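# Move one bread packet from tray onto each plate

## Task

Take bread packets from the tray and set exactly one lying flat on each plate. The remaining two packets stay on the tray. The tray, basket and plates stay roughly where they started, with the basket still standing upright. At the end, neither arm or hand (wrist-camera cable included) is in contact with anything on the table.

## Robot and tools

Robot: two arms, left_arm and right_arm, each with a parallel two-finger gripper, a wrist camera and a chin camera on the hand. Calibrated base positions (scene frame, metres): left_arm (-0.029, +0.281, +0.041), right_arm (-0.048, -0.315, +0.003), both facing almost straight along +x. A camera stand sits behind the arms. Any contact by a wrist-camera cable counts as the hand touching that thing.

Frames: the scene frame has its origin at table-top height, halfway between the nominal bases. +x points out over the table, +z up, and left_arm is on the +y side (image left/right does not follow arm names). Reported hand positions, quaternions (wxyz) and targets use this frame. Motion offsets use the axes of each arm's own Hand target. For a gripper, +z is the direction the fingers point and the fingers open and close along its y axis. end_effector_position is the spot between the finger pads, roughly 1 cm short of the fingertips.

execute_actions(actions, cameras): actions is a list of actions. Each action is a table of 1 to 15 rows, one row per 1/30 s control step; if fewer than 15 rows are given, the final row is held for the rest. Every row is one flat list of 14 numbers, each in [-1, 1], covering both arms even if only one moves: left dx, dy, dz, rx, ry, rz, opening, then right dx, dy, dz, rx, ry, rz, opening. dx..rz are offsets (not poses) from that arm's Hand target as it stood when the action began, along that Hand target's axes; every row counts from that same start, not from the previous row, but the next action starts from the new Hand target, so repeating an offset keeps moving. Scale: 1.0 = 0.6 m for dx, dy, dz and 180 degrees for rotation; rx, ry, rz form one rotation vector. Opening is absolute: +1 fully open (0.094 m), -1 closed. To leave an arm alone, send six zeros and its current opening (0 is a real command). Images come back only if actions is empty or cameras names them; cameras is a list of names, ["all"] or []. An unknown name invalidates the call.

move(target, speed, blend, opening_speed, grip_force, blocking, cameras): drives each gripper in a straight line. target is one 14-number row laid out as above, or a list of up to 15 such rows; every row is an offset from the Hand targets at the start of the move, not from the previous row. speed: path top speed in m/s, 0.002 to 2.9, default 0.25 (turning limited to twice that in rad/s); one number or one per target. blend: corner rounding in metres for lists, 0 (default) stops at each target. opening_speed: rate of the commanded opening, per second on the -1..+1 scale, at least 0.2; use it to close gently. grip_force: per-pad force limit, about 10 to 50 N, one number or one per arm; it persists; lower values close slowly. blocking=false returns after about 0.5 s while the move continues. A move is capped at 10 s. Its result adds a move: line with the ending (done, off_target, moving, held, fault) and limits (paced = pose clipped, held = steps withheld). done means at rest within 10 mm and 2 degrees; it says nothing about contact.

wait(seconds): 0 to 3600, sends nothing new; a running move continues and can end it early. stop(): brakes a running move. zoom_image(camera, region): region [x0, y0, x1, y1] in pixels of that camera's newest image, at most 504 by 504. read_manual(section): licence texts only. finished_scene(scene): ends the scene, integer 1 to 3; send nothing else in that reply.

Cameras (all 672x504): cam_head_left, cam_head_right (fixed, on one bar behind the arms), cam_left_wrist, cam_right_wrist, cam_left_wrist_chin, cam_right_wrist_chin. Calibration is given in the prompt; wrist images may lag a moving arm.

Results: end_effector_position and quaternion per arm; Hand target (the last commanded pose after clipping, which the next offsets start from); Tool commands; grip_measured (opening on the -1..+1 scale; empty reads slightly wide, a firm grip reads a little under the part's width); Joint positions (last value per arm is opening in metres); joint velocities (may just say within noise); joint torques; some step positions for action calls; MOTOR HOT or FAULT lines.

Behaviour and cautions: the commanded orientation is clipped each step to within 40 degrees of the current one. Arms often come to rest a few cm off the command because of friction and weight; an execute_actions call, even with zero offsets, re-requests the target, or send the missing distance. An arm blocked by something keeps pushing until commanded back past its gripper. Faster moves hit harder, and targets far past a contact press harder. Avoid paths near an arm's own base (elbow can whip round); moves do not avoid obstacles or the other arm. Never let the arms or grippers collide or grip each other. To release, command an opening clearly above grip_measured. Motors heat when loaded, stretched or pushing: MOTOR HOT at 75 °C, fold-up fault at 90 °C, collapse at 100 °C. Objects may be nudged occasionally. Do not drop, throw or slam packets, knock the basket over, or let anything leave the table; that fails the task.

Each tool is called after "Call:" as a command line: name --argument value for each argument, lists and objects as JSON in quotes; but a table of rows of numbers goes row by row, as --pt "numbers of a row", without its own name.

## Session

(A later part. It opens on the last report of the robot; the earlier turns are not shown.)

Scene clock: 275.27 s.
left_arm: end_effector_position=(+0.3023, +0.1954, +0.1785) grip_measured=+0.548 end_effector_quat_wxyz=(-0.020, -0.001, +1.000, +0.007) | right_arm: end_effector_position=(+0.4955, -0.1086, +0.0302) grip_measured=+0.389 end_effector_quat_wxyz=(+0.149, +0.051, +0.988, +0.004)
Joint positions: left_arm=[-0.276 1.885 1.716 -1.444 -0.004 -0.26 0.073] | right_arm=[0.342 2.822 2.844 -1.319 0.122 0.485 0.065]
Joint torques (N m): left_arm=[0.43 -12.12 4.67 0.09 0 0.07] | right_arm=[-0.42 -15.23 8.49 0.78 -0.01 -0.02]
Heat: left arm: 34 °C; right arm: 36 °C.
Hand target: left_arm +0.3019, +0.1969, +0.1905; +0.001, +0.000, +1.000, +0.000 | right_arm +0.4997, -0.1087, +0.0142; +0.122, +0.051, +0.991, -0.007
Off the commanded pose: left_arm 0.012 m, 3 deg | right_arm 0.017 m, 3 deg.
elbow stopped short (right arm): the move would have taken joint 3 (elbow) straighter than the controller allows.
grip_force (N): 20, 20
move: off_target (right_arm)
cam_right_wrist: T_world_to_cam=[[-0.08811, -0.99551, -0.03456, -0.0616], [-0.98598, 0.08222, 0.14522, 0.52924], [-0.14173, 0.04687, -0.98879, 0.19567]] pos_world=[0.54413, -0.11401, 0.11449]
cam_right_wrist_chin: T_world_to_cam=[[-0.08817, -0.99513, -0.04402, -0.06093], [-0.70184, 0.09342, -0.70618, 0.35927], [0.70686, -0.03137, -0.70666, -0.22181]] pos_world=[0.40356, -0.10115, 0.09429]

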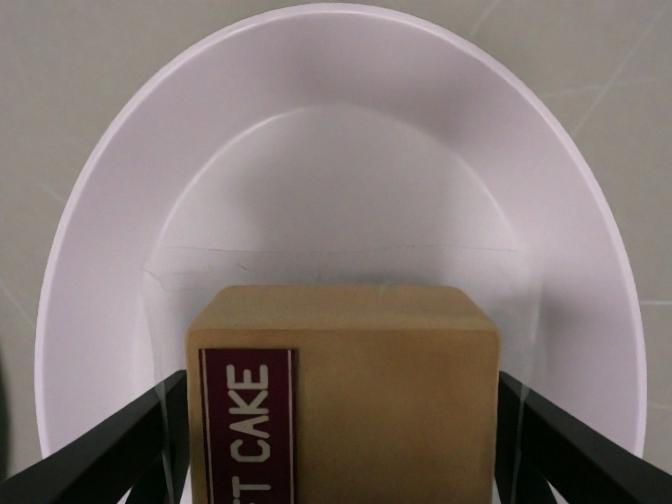

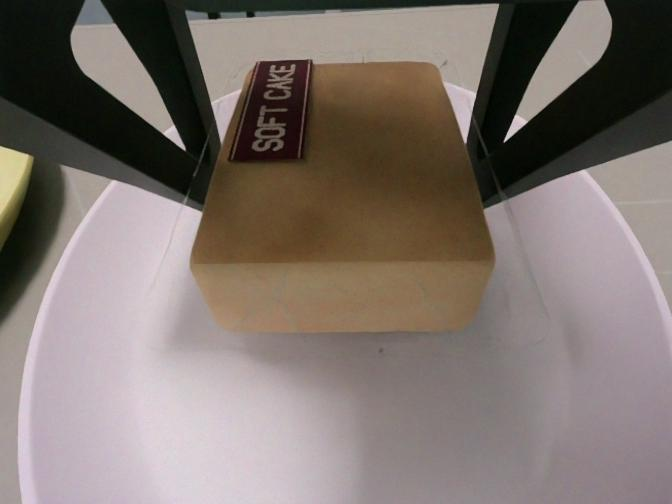

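Call:
move --target '[0,0,0,0,0,0,0.55,-0.011,0.002,0.028,0,0,0,0.05]' --speed 0.06 --cameras '["cam_right_wrist","cam_right_wrist_chin"]'

Scene clock: 284.63 s.
left_arm: end_effector_position=(+0.3023, +0.1954, +0.1785) grip_measured=+0.548 end_effector_quat_wxyz=(-0.020, -0.001, +1.000, +0.007) | right_arm: end_effector_position=(+0.5066, -0.1081, +0.0181) grip_measured=+0.389 end_effector_quat_wxyz=(+0.161, +0.050, +0.986, +0.009)
Joint positions: left_arm=[-0.276 1.885 1.716 -1.444 -0.004 -0.26 0.073] | right_arm=[0.334 2.851 2.844 -1.263 0.12 0.475 0.065]
Joint torques (N m): left_arm=[0.43 -12.14 4.68 0.1 0 0.08] | right_arm=[-0.4 -15.12 8.58 0.83 0 -0.02]
Heat: left arm: 34 °C; right arm: 36 °C.
Hand target: left_arm +0.3019, +0.1969, +0.1905; +0.001, +0.000, +1.000, +0.000 | right_arm +0.5102, -0.1086, -0.0005; +0.122, +0.051, +0.991, -0.007
Off the commanded pose: left_arm 0.012 m, 3 deg | right_arm 0.019 m, 5 deg.
elbow stopped short (right arm): the move would have taken joint 3 (elbow) straighter than the controller allows.
grip_force (N): 20, 20
move: off_target (right_arm)
cam_right_wrist: T_world_to_cam=[[-0.08465, -0.99534, -0.04627, -0.06208], [-0.98944, 0.07848, 0.12184, 0.54369], [-0.11764, 0.0561, -0.99147, 0.1741]] pos_world=[0.55318, -0.11423, 0.1035]
cam_right_wrist_chin: T_world_to_cam=[[-0.08442, -0.99487, -0.05572, -0.06172], [-0.68454, 0.09854, -0.72228, 0.3505], [0.72407, -0.02284, -0.68935, -0.24629]] pos_world=[0.41305, -0.10156, 0.07994]

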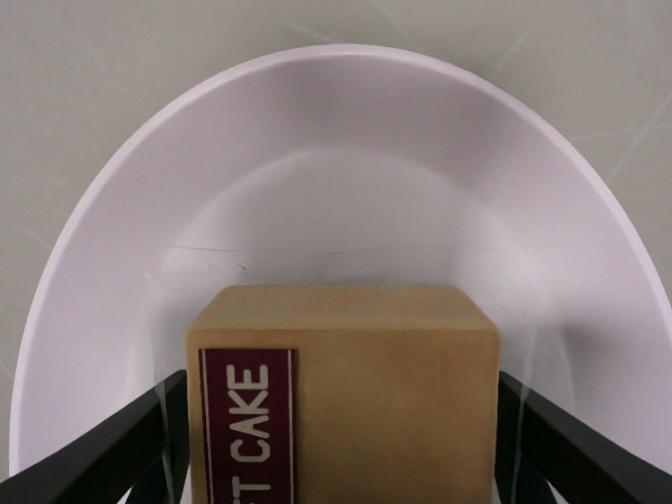

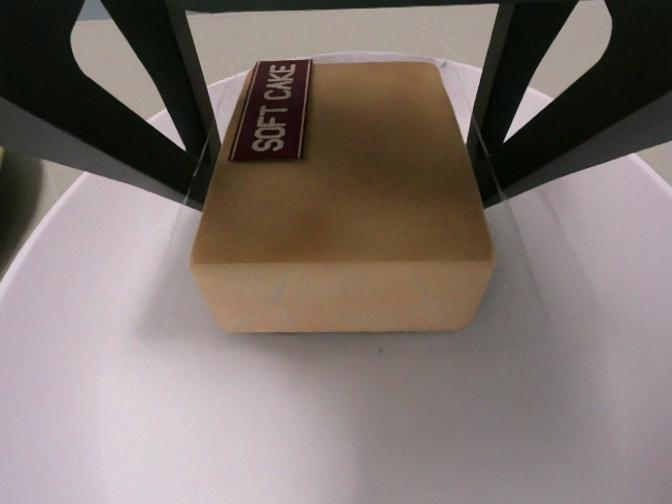

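Call:
move --pt "0 0 0 0 0 0 0.55 0.002 0 0.011 0 0 0 0.05" --pt "0 0 0 0 0 0 0.55 0.002 0 0.011 0 0 0 0.65" --pt "0 0 0 0 0 0 0.55 0 0 -0.18 0 0 0 0.65" --opening_speed 0.5 --speed '[0.05,0.05,0.15]' --cameras '["cam_right_wrist","cam_right_wrist_chin","cam_head_right"]'

Scene clock: 296.60 s.
left_arm: end_effector_position=(+0.3023, +0.1954, +0.1785) grip_measured=+0.548 end_effector_quat_wxyz=(-0.020, -0.001, +1.000, +0.007) | right_arm: end_effector_position=(+0.4856, -0.1078, +0.0794) grip_measured=+0.649 end_effector_quat_wxyz=(+0.163, +0.045, +0.986, +0.012)
Joint positions: left_arm=[-0.276 1.885 1.716 -1.444 -0.004 -0.26 0.073] | right_arm=[0.349 2.73 2.852 -1.388 0.12 0.479 0.077]
Joint torques (N m): left_arm=[0.43 -12.12 4.67 0.09 0 0.08] | right_arm=[0.4 -22.16 7.65 0.55 0.05 0.1]
Heat: left arm: 34 °C; right arm: 36 °C.
Hand target: left_arm +0.3019, +0.1969, +0.1905; +0.001, +0.000, +1.000, +0.000 | right_arm +0.4842, -0.1058, +0.1045; +0.122, +0.051, +0.991, -0.007
Off the commanded pose: left_arm 0.012 m, 3 deg | right_arm 0.025 m, 5 deg.
elbow stopped short (right arm): the move would have taken joint 3 (elbow) straighter than the controller allows.
grip_force (N): 20, 20
move: off_target (right_arm); target 2's new opening was sent with right_arm's hand 0.023 m and 5 deg from that target
cam_right_wrist: T_world_to_cam=[[-0.07356, -0.99606, -0.04946, -0.0659], [-0.99071, 0.0673, 0.11818, 0.51508], [-0.11439, 0.05769, -0.99176, 0.23103]] pos_world=[0.53187, -0.11363, 0.165]
cam_right_wrist_chin: T_world_to_cam=[[-0.07338, -0.99557, -0.05887, -0.06499], [-0.68285, 0.09317, -0.72459, 0.37924], [0.72686, -0.01297, -0.68666, -0.18936]] pos_world=[0.39184, -0.10249, 0.14094]
Images, in order (width x height): cam_head_right 672x504, cam_right_wrist 672x504, cam_right_wrist_chin 672x504.

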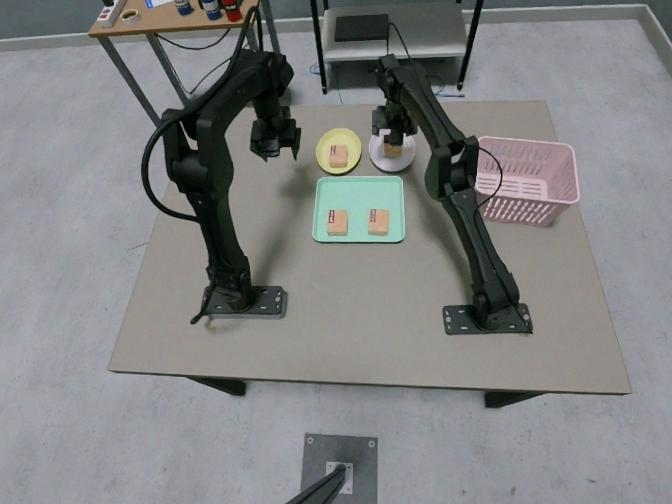

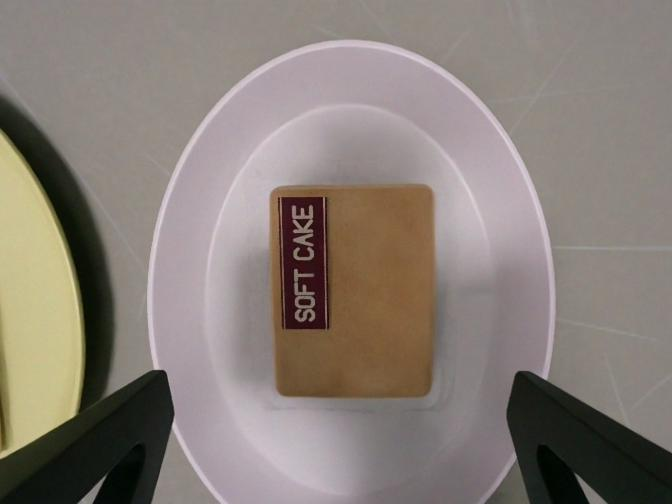

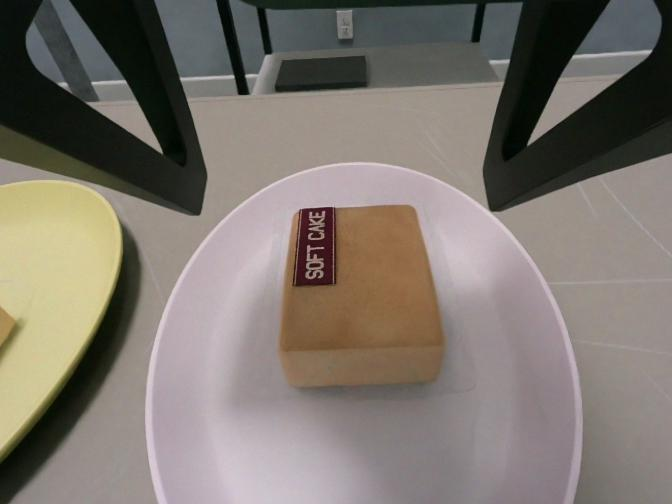

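Call:
finished_scene --scene 2

The scene is finished: the task was done.


## Next scene

The same job, from a new start.

Call:
execute_actions --actions '[]'

Scene clock: 0.00 s.
left_arm: end_effector_position=(+0.3634, +0.1549, +0.2172) grip_measured=+1.000 end_effector_quat_wxyz=(+0.470, +0.017, +0.882, -0.037) | right_arm: end_effector_position=(+0.2836, -0.3165, +0.3100) grip_measured=+1.000 end_effector_quat_wxyz=(+0.612, +0.186, +0.764, -0.086)
Joint positions: left_arm=[-0.451 1.362 0.881 -0.134 -0.277 -0.251 0.094] | right_arm=[0.295 0.941 0.857 -0.232 0.704 0.308 0.094]
Joint velocities: within noise
Joint torques (N m): no reading
Heat: left arm: 29 °C; right arm: 31 °C.
Hand target: left_arm +0.3668, +0.1540, +0.2317; +0.486, +0.013, +0.873, -0.043 | right_arm +0.2820, -0.3176, +0.3137; +0.614, +0.188, +0.762, -0.085
Tool commands: left_gripper/opening=+1.0 right_gripper/opening=+1.0
camera_calibration:
cam_left_wrist: T_world_to_cam=[[-0.03794, -0.99836, 0.04297, 0.16112], [-0.85472, 0.01014, -0.519, 0.46098], [0.51771, -0.05642, -0.8537, 0.09885]] pos_world=[0.34895, 0.16176, 0.31671]
cam_right_wrist: T_world_to_cam=[[-0.37356, -0.92295, -0.09284, -0.15564], [-0.55825, 0.30362, -0.77212, 0.52985], [0.74081, -0.23661, -0.62866, 0.00044]] pos_world=[0.23732, -0.30442, 0.39494]
cam_left_wrist_chin: T_world_to_cam=[[-0.05393, -0.99778, 0.03904, 0.16395], [-0.12926, -0.03179, -0.9911, 0.24702], [0.99014, -0.0585, -0.12726, -0.21048]] pos_world=[0.24918, 0.15912, 0.21164]
cam_right_wrist_chin: T_world_to_cam=[[-0.36597, -0.92548, -0.09777, -0.15679], [0.26341, -0.00225, -0.96468, 0.20368], [0.89257, -0.3788, 0.2446, -0.33822]] pos_world=[0.19085, -0.27276, 0.26388]

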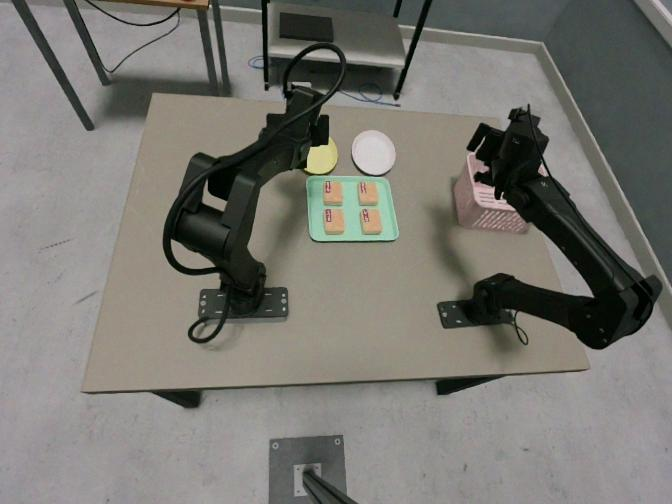

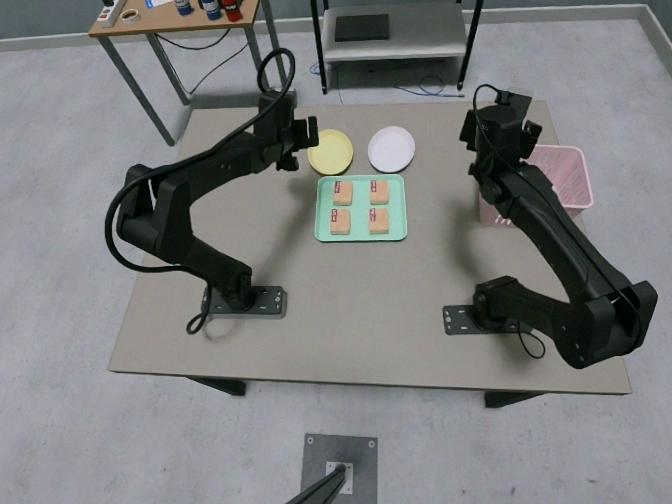

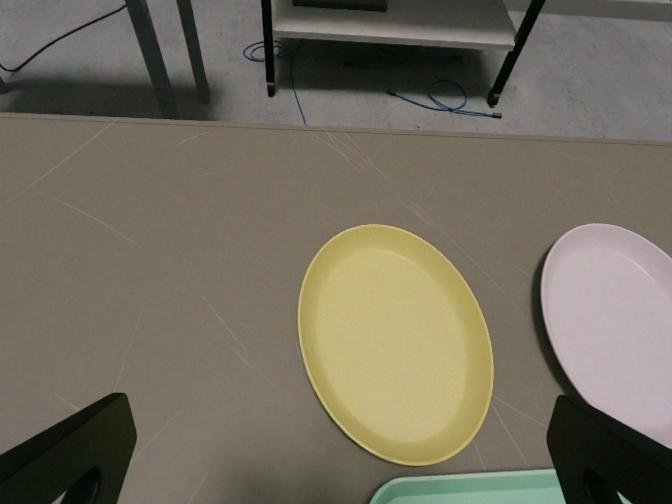

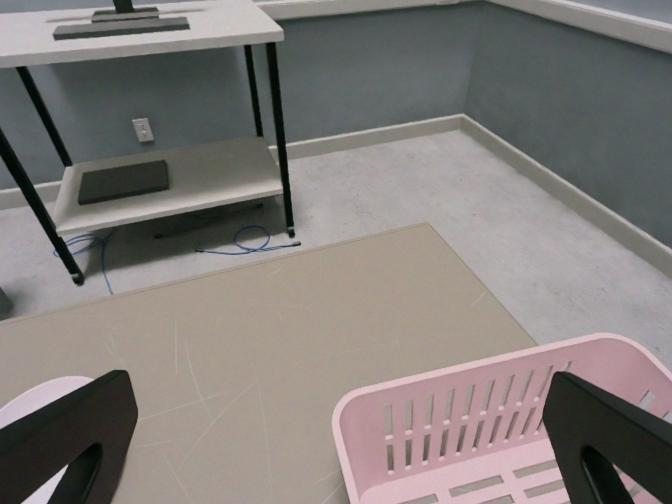

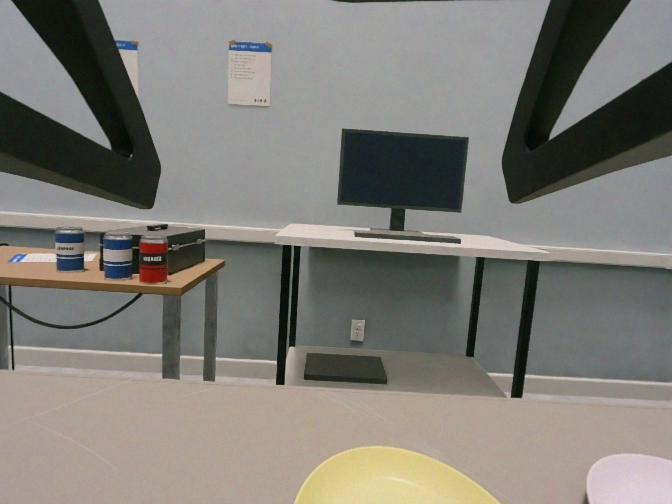

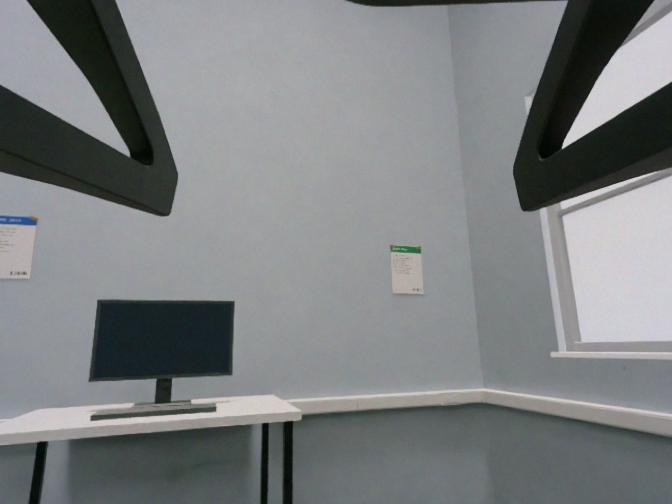

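Call:
move --target '[0.233,-0.17,0.05,-0.029,0.323,-0.009,0.8,0.221,0.268,0.016,-0.059,0.425,-0.13,0.8]' --cameras '["cam_left_wrist","cam_left_wrist_chin","cam_right_wrist"]'

Scene clock: 27.57 s.
left_arm: end_effector_position=(+0.3075, +0.0538, +0.1003) grip_measured=+0.802 end_effector_quat_wxyz=(-0.002, +0.000, +1.000, +0.006) | right_arm: end_effector_position=(+0.3290, -0.1513, +0.2055) grip_measured=+0.801 end_effector_quat_wxyz=(+0.078, +0.002, +0.997, +0.029)
Joint positions: left_arm=[-0.617 2.126 1.753 -1.208 -0.007 -0.599 0.085] | right_arm=[0.354 2.026 2.165 -1.545 0.009 0.415 0.085]
Joint torques (N m): left_arm=[-0.47 -9.36 9.17 -0.05 0.02 -0.07] | right_arm=[-0.1 -9.07 8.12 0.33 -0.08 -0.03]
Heat: left arm: 35 °C; right arm: 34 °C.
Hand target: left_arm +0.3121, +0.0469, +0.1036; +0.001, -0.001, +1.000, +0.000 | right_arm +0.3302, -0.1500, +0.1993; +0.000, +0.000, +1.000, -0.001
Off the commanded pose: left_arm 0.009 m, 1 deg | right_arm 0.007 m, 9 deg.
joint sent to its limit (right arm) — joint 4 (wrist pitch), lower limit. The joint targets are off in orientation, not in position.
move: off_target (right_arm)
cam_left_wrist: T_world_to_cam=[[0.00782, -0.99926, -0.03775, 0.05711], [-0.90528, -0.02311, 0.42418, 0.27629], [-0.42474, 0.03085, -0.90479, 0.31247]] pos_world=[0.38239, 0.05381, 0.16768]
cam_right_wrist: T_world_to_cam=[[0.0088, -0.99736, -0.07209, -0.13713], [-0.95851, -0.02896, 0.28358, 0.28878], [-0.28492, 0.06661, -0.95623, 0.39078]] pos_world=[0.38935, -0.15443, 0.28189]
cam_left_wrist_chin: T_world_to_cam=[[-0.00433, -0.99963, -0.0267, 0.05596], [-0.89712, 0.01568, -0.44151, 0.29919], [0.44177, 0.02204, -0.89686, 0.06553]] pos_world=[0.2397, 0.0498, 0.19236]
Images, in order (width x height): cam_left_wrist 672x504, cam_right_wrist 672x504, cam_left_wrist_chin 672x504.

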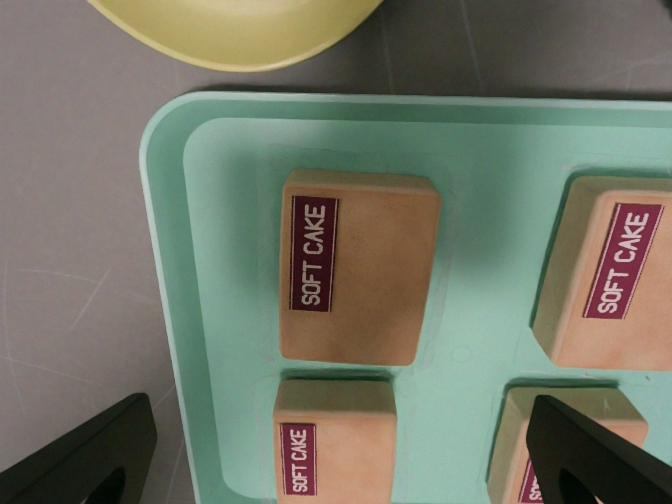

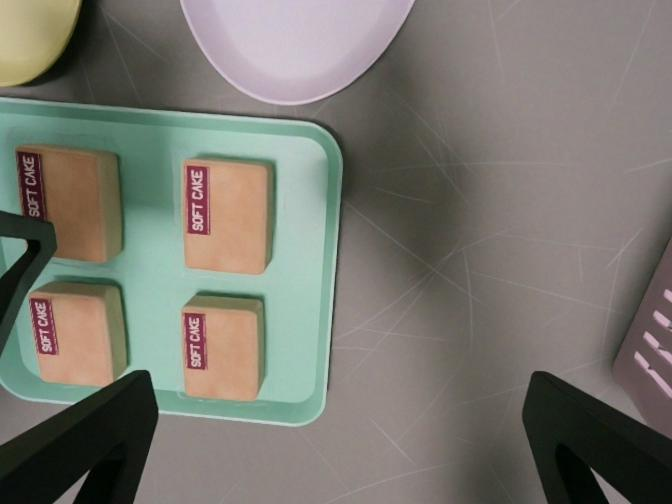

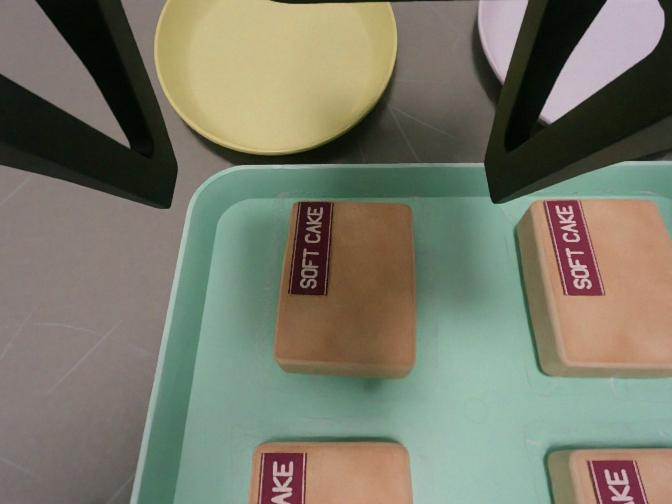

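Call:
move --pt "0.012 0.005 0.148 0 0 0.013 0.8 0 0 0 0 0 0 0.8" --pt "0.012 0.005 0.148 0 0 0.013 0.05 0 0 0 0 0 0 0.8" --pt "0.012 0.005 0.03 0 0 0.013 0.05 0 0 0 0 0 0 0.8" --pt "-0.248 0.067 0.03 0 0 0.013 0.05 0 0 0 0 0 0 0.8" --blend '[0,0,0.02,0]' --opening_speed 0.7 --speed '[0.15,0.15,0.2,0.2]' --grip_force 20 --cameras '["cam_left_wrist","cam_left_wrist_chin"]'

Scene clock: 49.07 s.
left_arm: end_effector_position=(+0.4577, +0.0902, +0.0857) grip_measured=+0.335 end_effector_quat_wxyz=(+0.035, +0.015, +0.999, -0.011) | right_arm: end_effector_position=(+0.3290, -0.1512, +0.2055) grip_measured=+0.801 end_effector_quat_wxyz=(+0.078, +0.002, +0.997, +0.029)
Joint positions: left_arm=[-0.395 2.758 2.827 -1.567 -0.004 -0.347 0.063] | right_arm=[0.354 2.026 2.165 -1.545 0.009 0.415 0.085]
Joint torques (N m): left_arm=[-0.18 -12.57 9.06 0.11 -0.01 0.08] | right_arm=[-0.1 -9.07 8.1 0.33 -0.08 -0.02]
Heat: left arm: 34 °C; right arm: 34 °C.
Hand target: left_arm +0.4608, +0.0876, +0.0858; +0.001, +0.019, +1.000, +0.000 | right_arm +0.3302, -0.1500, +0.1993; +0.000, +0.000, +1.000, +0.000
Off the commanded pose: left_arm 0.004 m, 4 deg | right_arm 0.006 m, 10 deg.
elbow stopped short (left arm): the move would have taken joint 3 (elbow) straighter than the controller allows.
joint sent to its limit (right arm) — joint 4 (wrist pitch), lower limit. The joint targets are off in orientation, not in position.
grip_force (N): 20, 20
move: off_target (left_arm)
cam_left_wrist: T_world_to_cam=[[-0.02014, -0.99979, -0.00457, 0.10183], [-0.93412, 0.01719, 0.35655, 0.43465], [-0.35639, 0.01145, -0.93427, 0.33489]] pos_world=[0.52741, 0.0905, 0.15837]
cam_left_wrist_chin: T_world_to_cam=[[-0.03305, -0.99944, 0.00558, 0.10301], [-0.86158, 0.02566, -0.50698, 0.41533], [0.50655, -0.02156, -0.86194, -0.04346]] pos_world=[0.38326, 0.09136, 0.17253]

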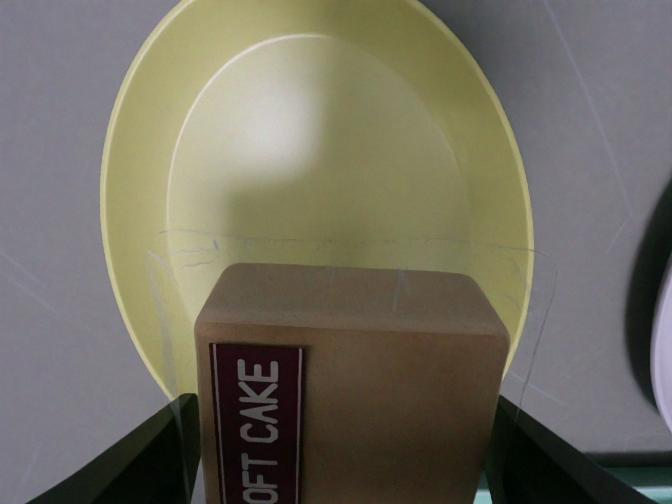

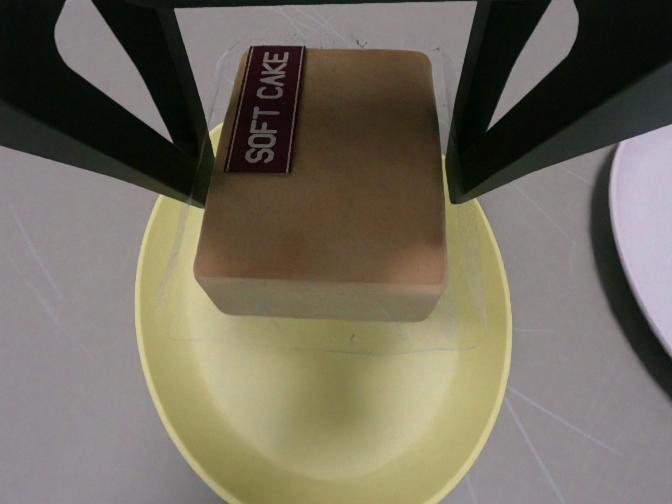

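Call:
move --pt "-0.004 0.006 0.111 0 0 0 0.05 0 0 0 0 0 0 0.8" --pt "-0.004 0.006 0.112 0 0 0 0.6 0 0 0 0 0 0 0.8" --pt "-0.004 0.006 -0.02 0 0 0 0.6 0 0 0 0 0 0 0.8" --opening_speed 0.6 --speed '[0.08,0.05,0.15]' --cameras '["cam_left_wrist_chin"]'

Scene clock: 60.10 s.
left_arm: end_effector_position=(+0.4531, +0.0919, +0.0614) grip_measured=+0.598 end_effector_quat_wxyz=(+0.010, +0.019, +1.000, -0.002) | right_arm: end_effector_position=(+0.3290, -0.1512, +0.2055) grip_measured=+0.801 end_effector_quat_wxyz=(+0.078, +0.002, +0.997, +0.029)
Joint positions: left_arm=[-0.395 2.809 2.832 -1.573 -0.003 -0.338 0.075] | right_arm=[0.354 2.026 2.165 -1.545 0.009 0.415 0.085]
Joint torques (N m): left_arm=[0.5 -18.66 8.57 0.02 -0.01 0.07] | right_arm=[-0.1 -9.06 8.1 0.33 -0.08 -0.02]
Heat: left arm: 34 °C; right arm: 34 °C.
Hand target: left_arm +0.4633, +0.0911, +0.0977; +0.001, +0.019, +1.000, +0.000 | right_arm +0.3302, -0.1500, +0.1993; +0.000, +0.000, +1.000, +0.000
Off the commanded pose: left_arm 0.038 m, 1 deg | right_arm 0.006 m, 10 deg.
elbow stopped short (left arm): the move would have taken joint 3 (elbow) straighter than the controller allows.
joint sent to its limit (right arm) — joint 4 (wrist pitch), lower limit. The joint targets are off in orientation, not in position.
joint at its limit (left arm) — joint 4 (wrist pitch), lower limit.
grip_force (N): 20, 20
move: off_target (left_arm)
cam_left_wrist_chin: T_world_to_cam=[[-0.04158, -0.99907, -0.01153, 0.10959], [-0.88458, 0.04218, -0.46448, 0.40523], [0.46454, -0.00911, -0.88551, -0.04266]] pos_world=[0.38284, 0.09201, 0.15171]

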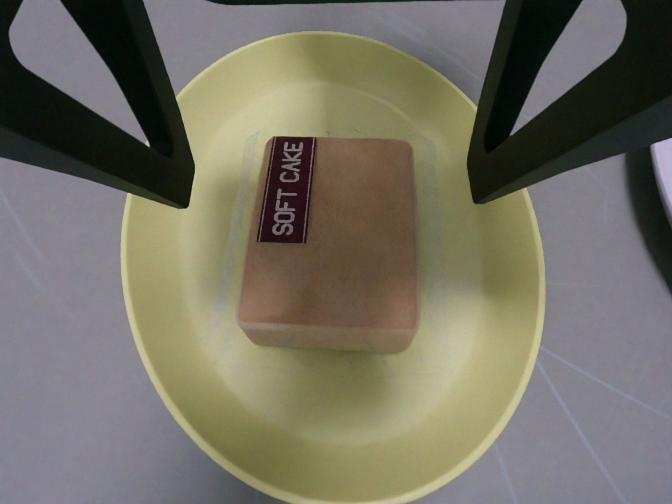

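Call:
move --pt "0.267 0.2 -0.15 0 0 0 0.6 0 0 0 0 0 0 0.8" --pt "0.267 0.2 -0.15 0 0 0 0.6 0.0145 0.146 0.215 0 -0.078 0 0.8" --blend 0.03 --cameras '["cam_right_wrist","cam_right_wrist_chin"]'

Scene clock: 75.50 s.
left_arm: end_effector_position=(+0.3082, +0.2155, +0.1772) grip_measured=+0.598 end_effector_quat_wxyz=(-0.019, +0.019, +1.000, +0.005) | right_arm: end_effector_position=(+0.3228, -0.0612, +0.0790) grip_measured=+0.801 end_effector_quat_wxyz=(+0.125, -0.001, +0.992, +0.008)
Joint positions: left_arm=[-0.215 1.888 1.714 -1.437 -0.003 -0.159 0.075] | right_arm=[0.596 2.073 1.71 -0.997 0.139 0.636 0.085]
Joint torques (N m): left_arm=[0.43 -11.96 4.79 0.11 0 0.08] | right_arm=[0.4 -12.04 5.38 0.69 0.17 0.09]
Heat: left arm: 34 °C; right arm: 34 °C.
Hand target: left_arm +0.3078, +0.2171, +0.1877; +0.001, +0.019, +1.000, +0.000 | right_arm +0.3217, -0.0624, +0.0704; +0.123, +0.000, +0.992, +0.000
Off the commanded pose: left_arm 0.011 m, 2 deg | right_arm 0.009 m, 1 deg.
grip_force (N): 20, 20
move: off_target (left_arm)
cam_right_wrist: T_world_to_cam=[[0.01494, -0.99949, -0.02807, -0.06201], [-0.98112, -0.02007, 0.19235, 0.3364], [-0.19282, 0.02466, -0.98092, 0.23174]] pos_world=[0.37566, -0.06095, 0.16087]
cam_right_wrist_chin: T_world_to_cam=[[0.01435, -0.9992, -0.03745, -0.06079], [-0.74059, 0.01455, -0.6718, 0.27304], [0.67181, 0.03738, -0.73978, -0.04563]] pos_world=[0.23373, -0.06301, 0.14739]

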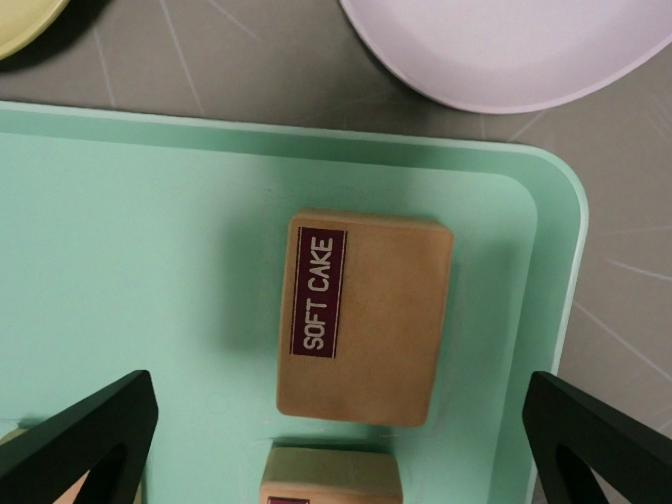

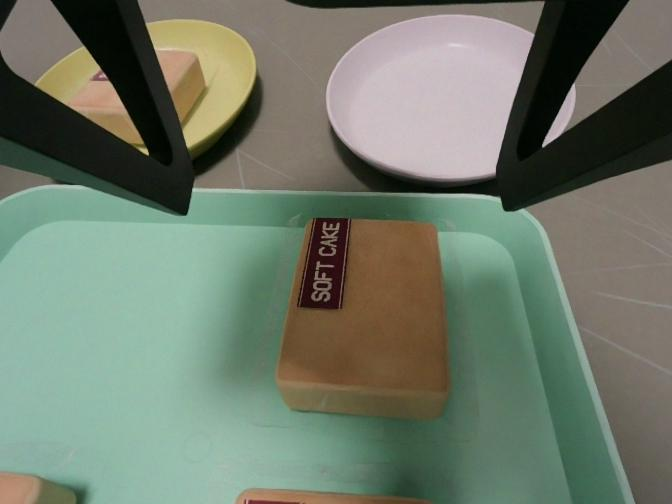

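Call:
move --pt "0 0 0 0 0 0 0.6 0.028 -0.008 0.11 0.0068 0 0.027 0.8" --pt "0 0 0 0 0 0 0.6 0.028 -0.008 0.11 0.0068 0 0.027 0.05" --pt "0 0 0 0 0 0 0.6 -0.008 -0.008 -0.032 0.0068 0 0.027 0.05" --pt "0 0 0 0 0 0 0.6 -0.293 -0.074 0.049 0.0068 0 0.027 0.05" --blend '[0,0,0.02,0]' --opening_speed 0.7 --speed '[0.12,0.15,0.2,0.2]' --cameras '["cam_right_wrist","cam_right_wrist_chin"]'

Scene clock: 103.10 s.
left_arm: end_effector_position=(+0.3082, +0.2155, +0.1772) grip_measured=+0.598 end_effector_quat_wxyz=(-0.019, +0.019, +1.000, +0.005) | right_arm: end_effector_position=(+0.5002, -0.1078, +0.1024) grip_measured=+0.333 end_effector_quat_wxyz=(+0.201, +0.044, +0.978, +0.028)
Joint positions: left_arm=[-0.215 1.888 1.714 -1.437 -0.003 -0.159 0.075] | right_arm=[0.339 2.691 2.84 -1.327 0.118 0.461 0.063]
Joint torques (N m): left_arm=[0.42 -11.96 4.81 0.11 -0.01 0.08] | right_arm=[0.1 -13.56 8.66 0.71 0.01 -0.02]
Heat: left arm: 34 °C; right arm: 34 °C.
Hand target: left_arm +0.3078, +0.2171, +0.1877; +0.001, +0.019, +1.000, +0.000 | right_arm +0.4993, -0.1068, +0.0845; +0.123, +0.043, +0.992, -0.006
Off the commanded pose: left_arm 0.011 m, 2 deg | right_arm 0.018 m, 10 deg.
elbow stopped short (right arm): the move would have taken joint 3 (elbow) straighter than the controller allows.
grip_force (N): 20, 20
move: off_target (right_arm); target 2's new opening was sent with right_arm's hand 0.017 m and 2 deg from that target
cam_right_wrist: T_world_to_cam=[[-0.06164, -0.99459, -0.08365, -0.06602], [-0.99747, 0.05841, 0.04049, 0.53717], [-0.03538, 0.08594, -0.99567, 0.21933]] pos_world=[0.53951, -0.11589, 0.19111]
cam_right_wrist_chin: T_world_to_cam=[[-0.06077, -0.9938, -0.09306, -0.06509], [-0.62362, 0.1106, -0.77386, 0.38312], [0.77936, 0.01101, -0.62648, -0.21396]] pos_world=[0.40172, -0.10471, 0.15639]

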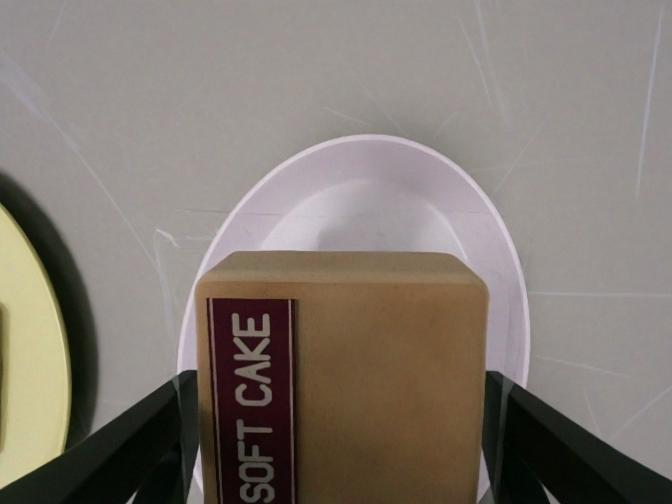

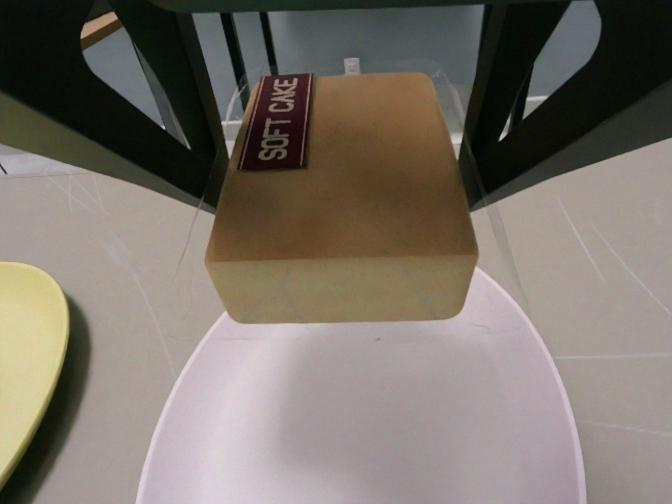

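Call:
move --target '[0,0,0,0,0,0,0.6,0.012,0.003,0.117,0,0,0,0.05]' --speed 0.12 --cameras '["cam_right_wrist","cam_right_wrist_chin"]'

Scene clock: 113.13 s.
left_arm: end_effector_position=(+0.3082, +0.2155, +0.1772) grip_measured=+0.598 end_effector_quat_wxyz=(-0.019, +0.019, +1.000, +0.005) | right_arm: end_effector_position=(+0.5039, -0.1060, +0.0287) grip_measured=+0.333 end_effector_quat_wxyz=(+0.162, +0.041, +0.986, +0.011)
Joint positions: left_arm=[-0.215 1.888 1.714 -1.437 -0.003 -0.159 0.075] | right_arm=[0.339 2.828 2.84 -1.277 0.117 0.461 0.063]
Joint torques (N m): left_arm=[0.43 -11.96 4.79 0.11 -0.01 0.08] | right_arm=[-0.4 -14.63 8.88 0.87 0 -0.02]
Heat: left arm: 35 °C; right arm: 33 °C.
Hand target: left_arm +0.3078, +0.2171, +0.1877; +0.001, +0.019, +1.000, +0.000 | right_arm +0.5095, -0.1059, +0.0148; +0.123, +0.043, +0.991, -0.006
Off the commanded pose: left_arm 0.011 m, 2 deg | right_arm 0.015 m, 5 deg.
elbow stopped short (right arm): the move would have taken joint 3 (elbow) straighter than the controller allows.
grip_force (N): 20, 20
move: off_target (right_arm)
cam_right_wrist: T_world_to_cam=[[-0.06653, -0.99671, -0.04628, -0.06905], [-0.9911, 0.06066, 0.11847, 0.53859], [-0.11527, 0.05375, -0.99188, 0.18279]] pos_world=[0.55028, -0.11132, 0.1143]
cam_right_wrist_chin: T_world_to_cam=[[-0.06631, -0.99624, -0.05568, -0.0686], [-0.68381, 0.08601, -0.72457, 0.35454], [0.72664, -0.00998, -0.68694, -0.2369]] pos_world=[0.41003, -0.10121, 0.09033]

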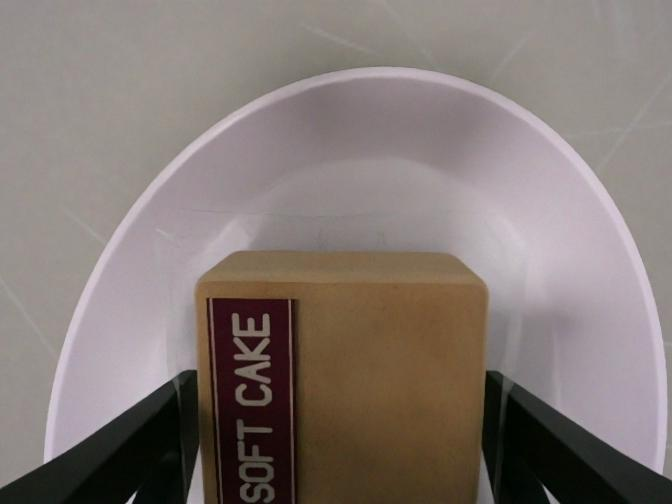

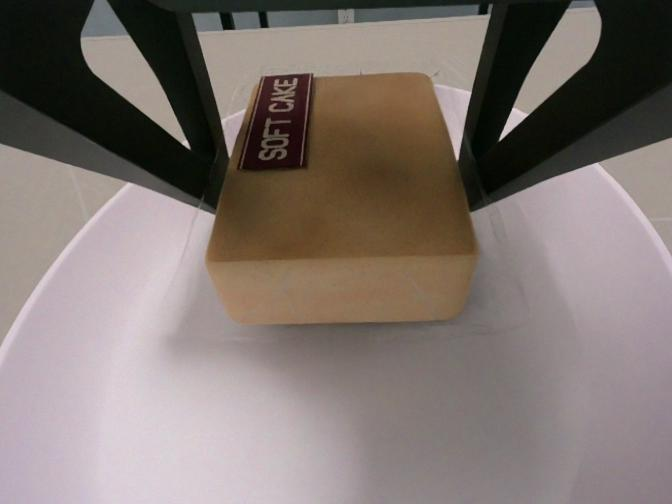

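Call:
move --pt "0 0 0 0 0 0 0.6 0.003 -0.007 0.013 0 0 0 0.05" --pt "0 0 0 0 0 0 0.6 0.003 -0.007 0.013 0 0 0 0.6" --pt "0 0 0 0 0 0 0.6 0 -0.007 -0.16 0 0 0 0.6" --opening_speed 0.5 --speed '[0.05,0.05,0.15]' --cameras '["cam_right_wrist","cam_right_wrist_chin","cam_head_right"]'

Scene clock: 131.13 s.
left_arm: end_effector_position=(+0.3082, +0.2155, +0.1772) grip_measured=+0.598 end_effector_quat_wxyz=(-0.019, +0.019, +1.000, +0.005) | right_arm: end_effector_position=(+0.4870, -0.1102, +0.0809) grip_measured=+0.599 end_effector_quat_wxyz=(+0.164, +0.037, +0.986, +0.012)
Joint positions: left_arm=[-0.215 1.888 1.714 -1.437 -0.003 -0.159 0.075] | right_arm=[0.343 2.726 2.85 -1.385 0.116 0.458 0.075]
Joint torques (N m): left_arm=[0.42 -11.96 4.81 0.11 -0.01 0.08] | right_arm=[0.4 -21.48 7.79 0.58 0.05 0.08]
Heat: left arm: 35 °C; right arm: 33 °C.
Hand target: left_arm +0.3078, +0.2171, +0.1877; +0.001, +0.019, +1.000, +0.000 | right_arm +0.4859, -0.1080, +0.1080; +0.123, +0.043, +0.991, -0.006
Off the commanded pose: left_arm 0.011 m, 2 deg | right_arm 0.027 m, 5 deg.
elbow stopped short (right arm): the move would have taken joint 3 (elbow) straighter than the controller allows.
grip_force (N): 20, 20
move: off_target (right_arm); target 2's new opening was sent with right_arm's hand 0.017 m and 5 deg from that target
cam_right_wrist: T_world_to_cam=[[-0.05856, -0.99713, -0.04801, -0.07568], [-0.99186, 0.05266, 0.11593, 0.51549], [-0.11307, 0.05441, -0.9921, 0.23182]] pos_world=[0.53307, -0.11522, 0.1666]
cam_right_wrist_chin: T_world_to_cam=[[-0.0583, -0.99664, -0.05746, -0.07469], [-0.68256, 0.0818, -0.72624, 0.38016], [0.7285, -0.00312, -0.68504, -0.18914]] pos_world=[0.39291, -0.10612, 0.14223]
Images, in order (width x height): cam_head_right 672x504, cam_right_wrist 672x504, cam_right_wrist_chin 672x504.

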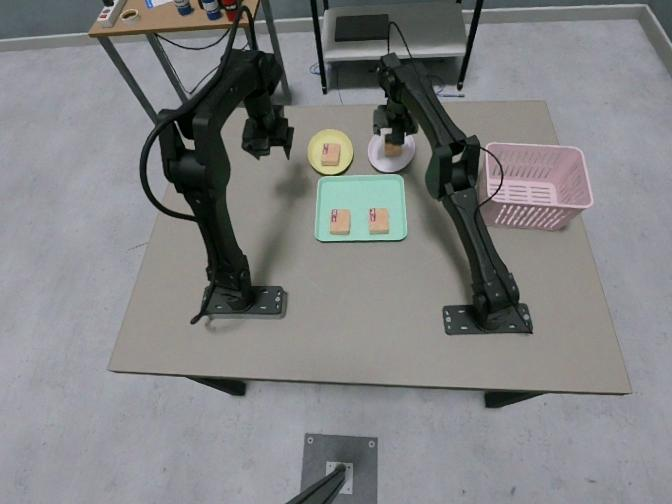

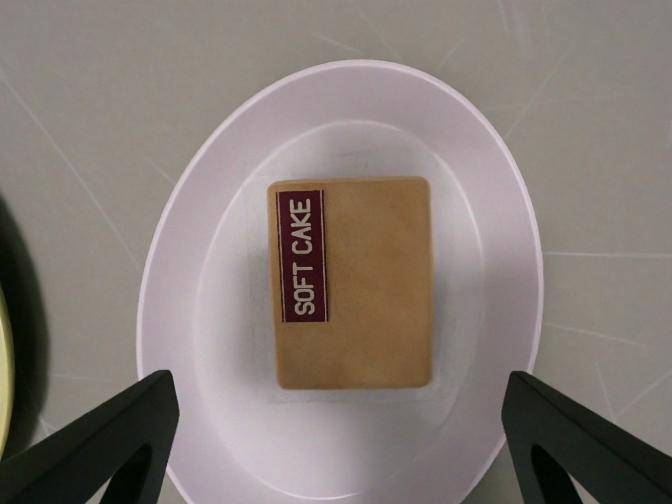

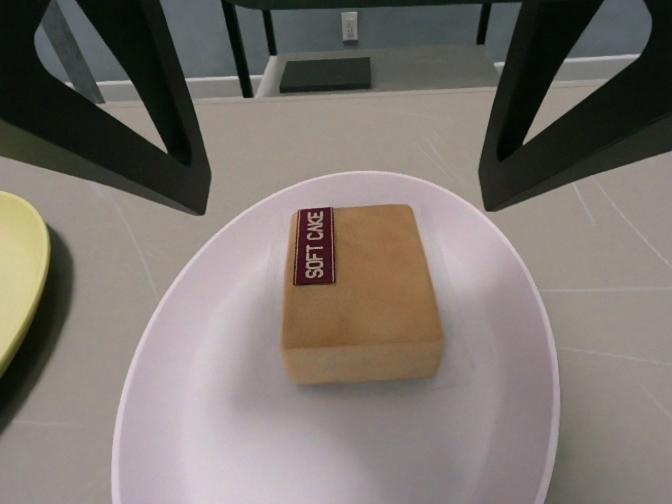

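Call:
finished_scene --scene 3

The scene is finished: the task was done.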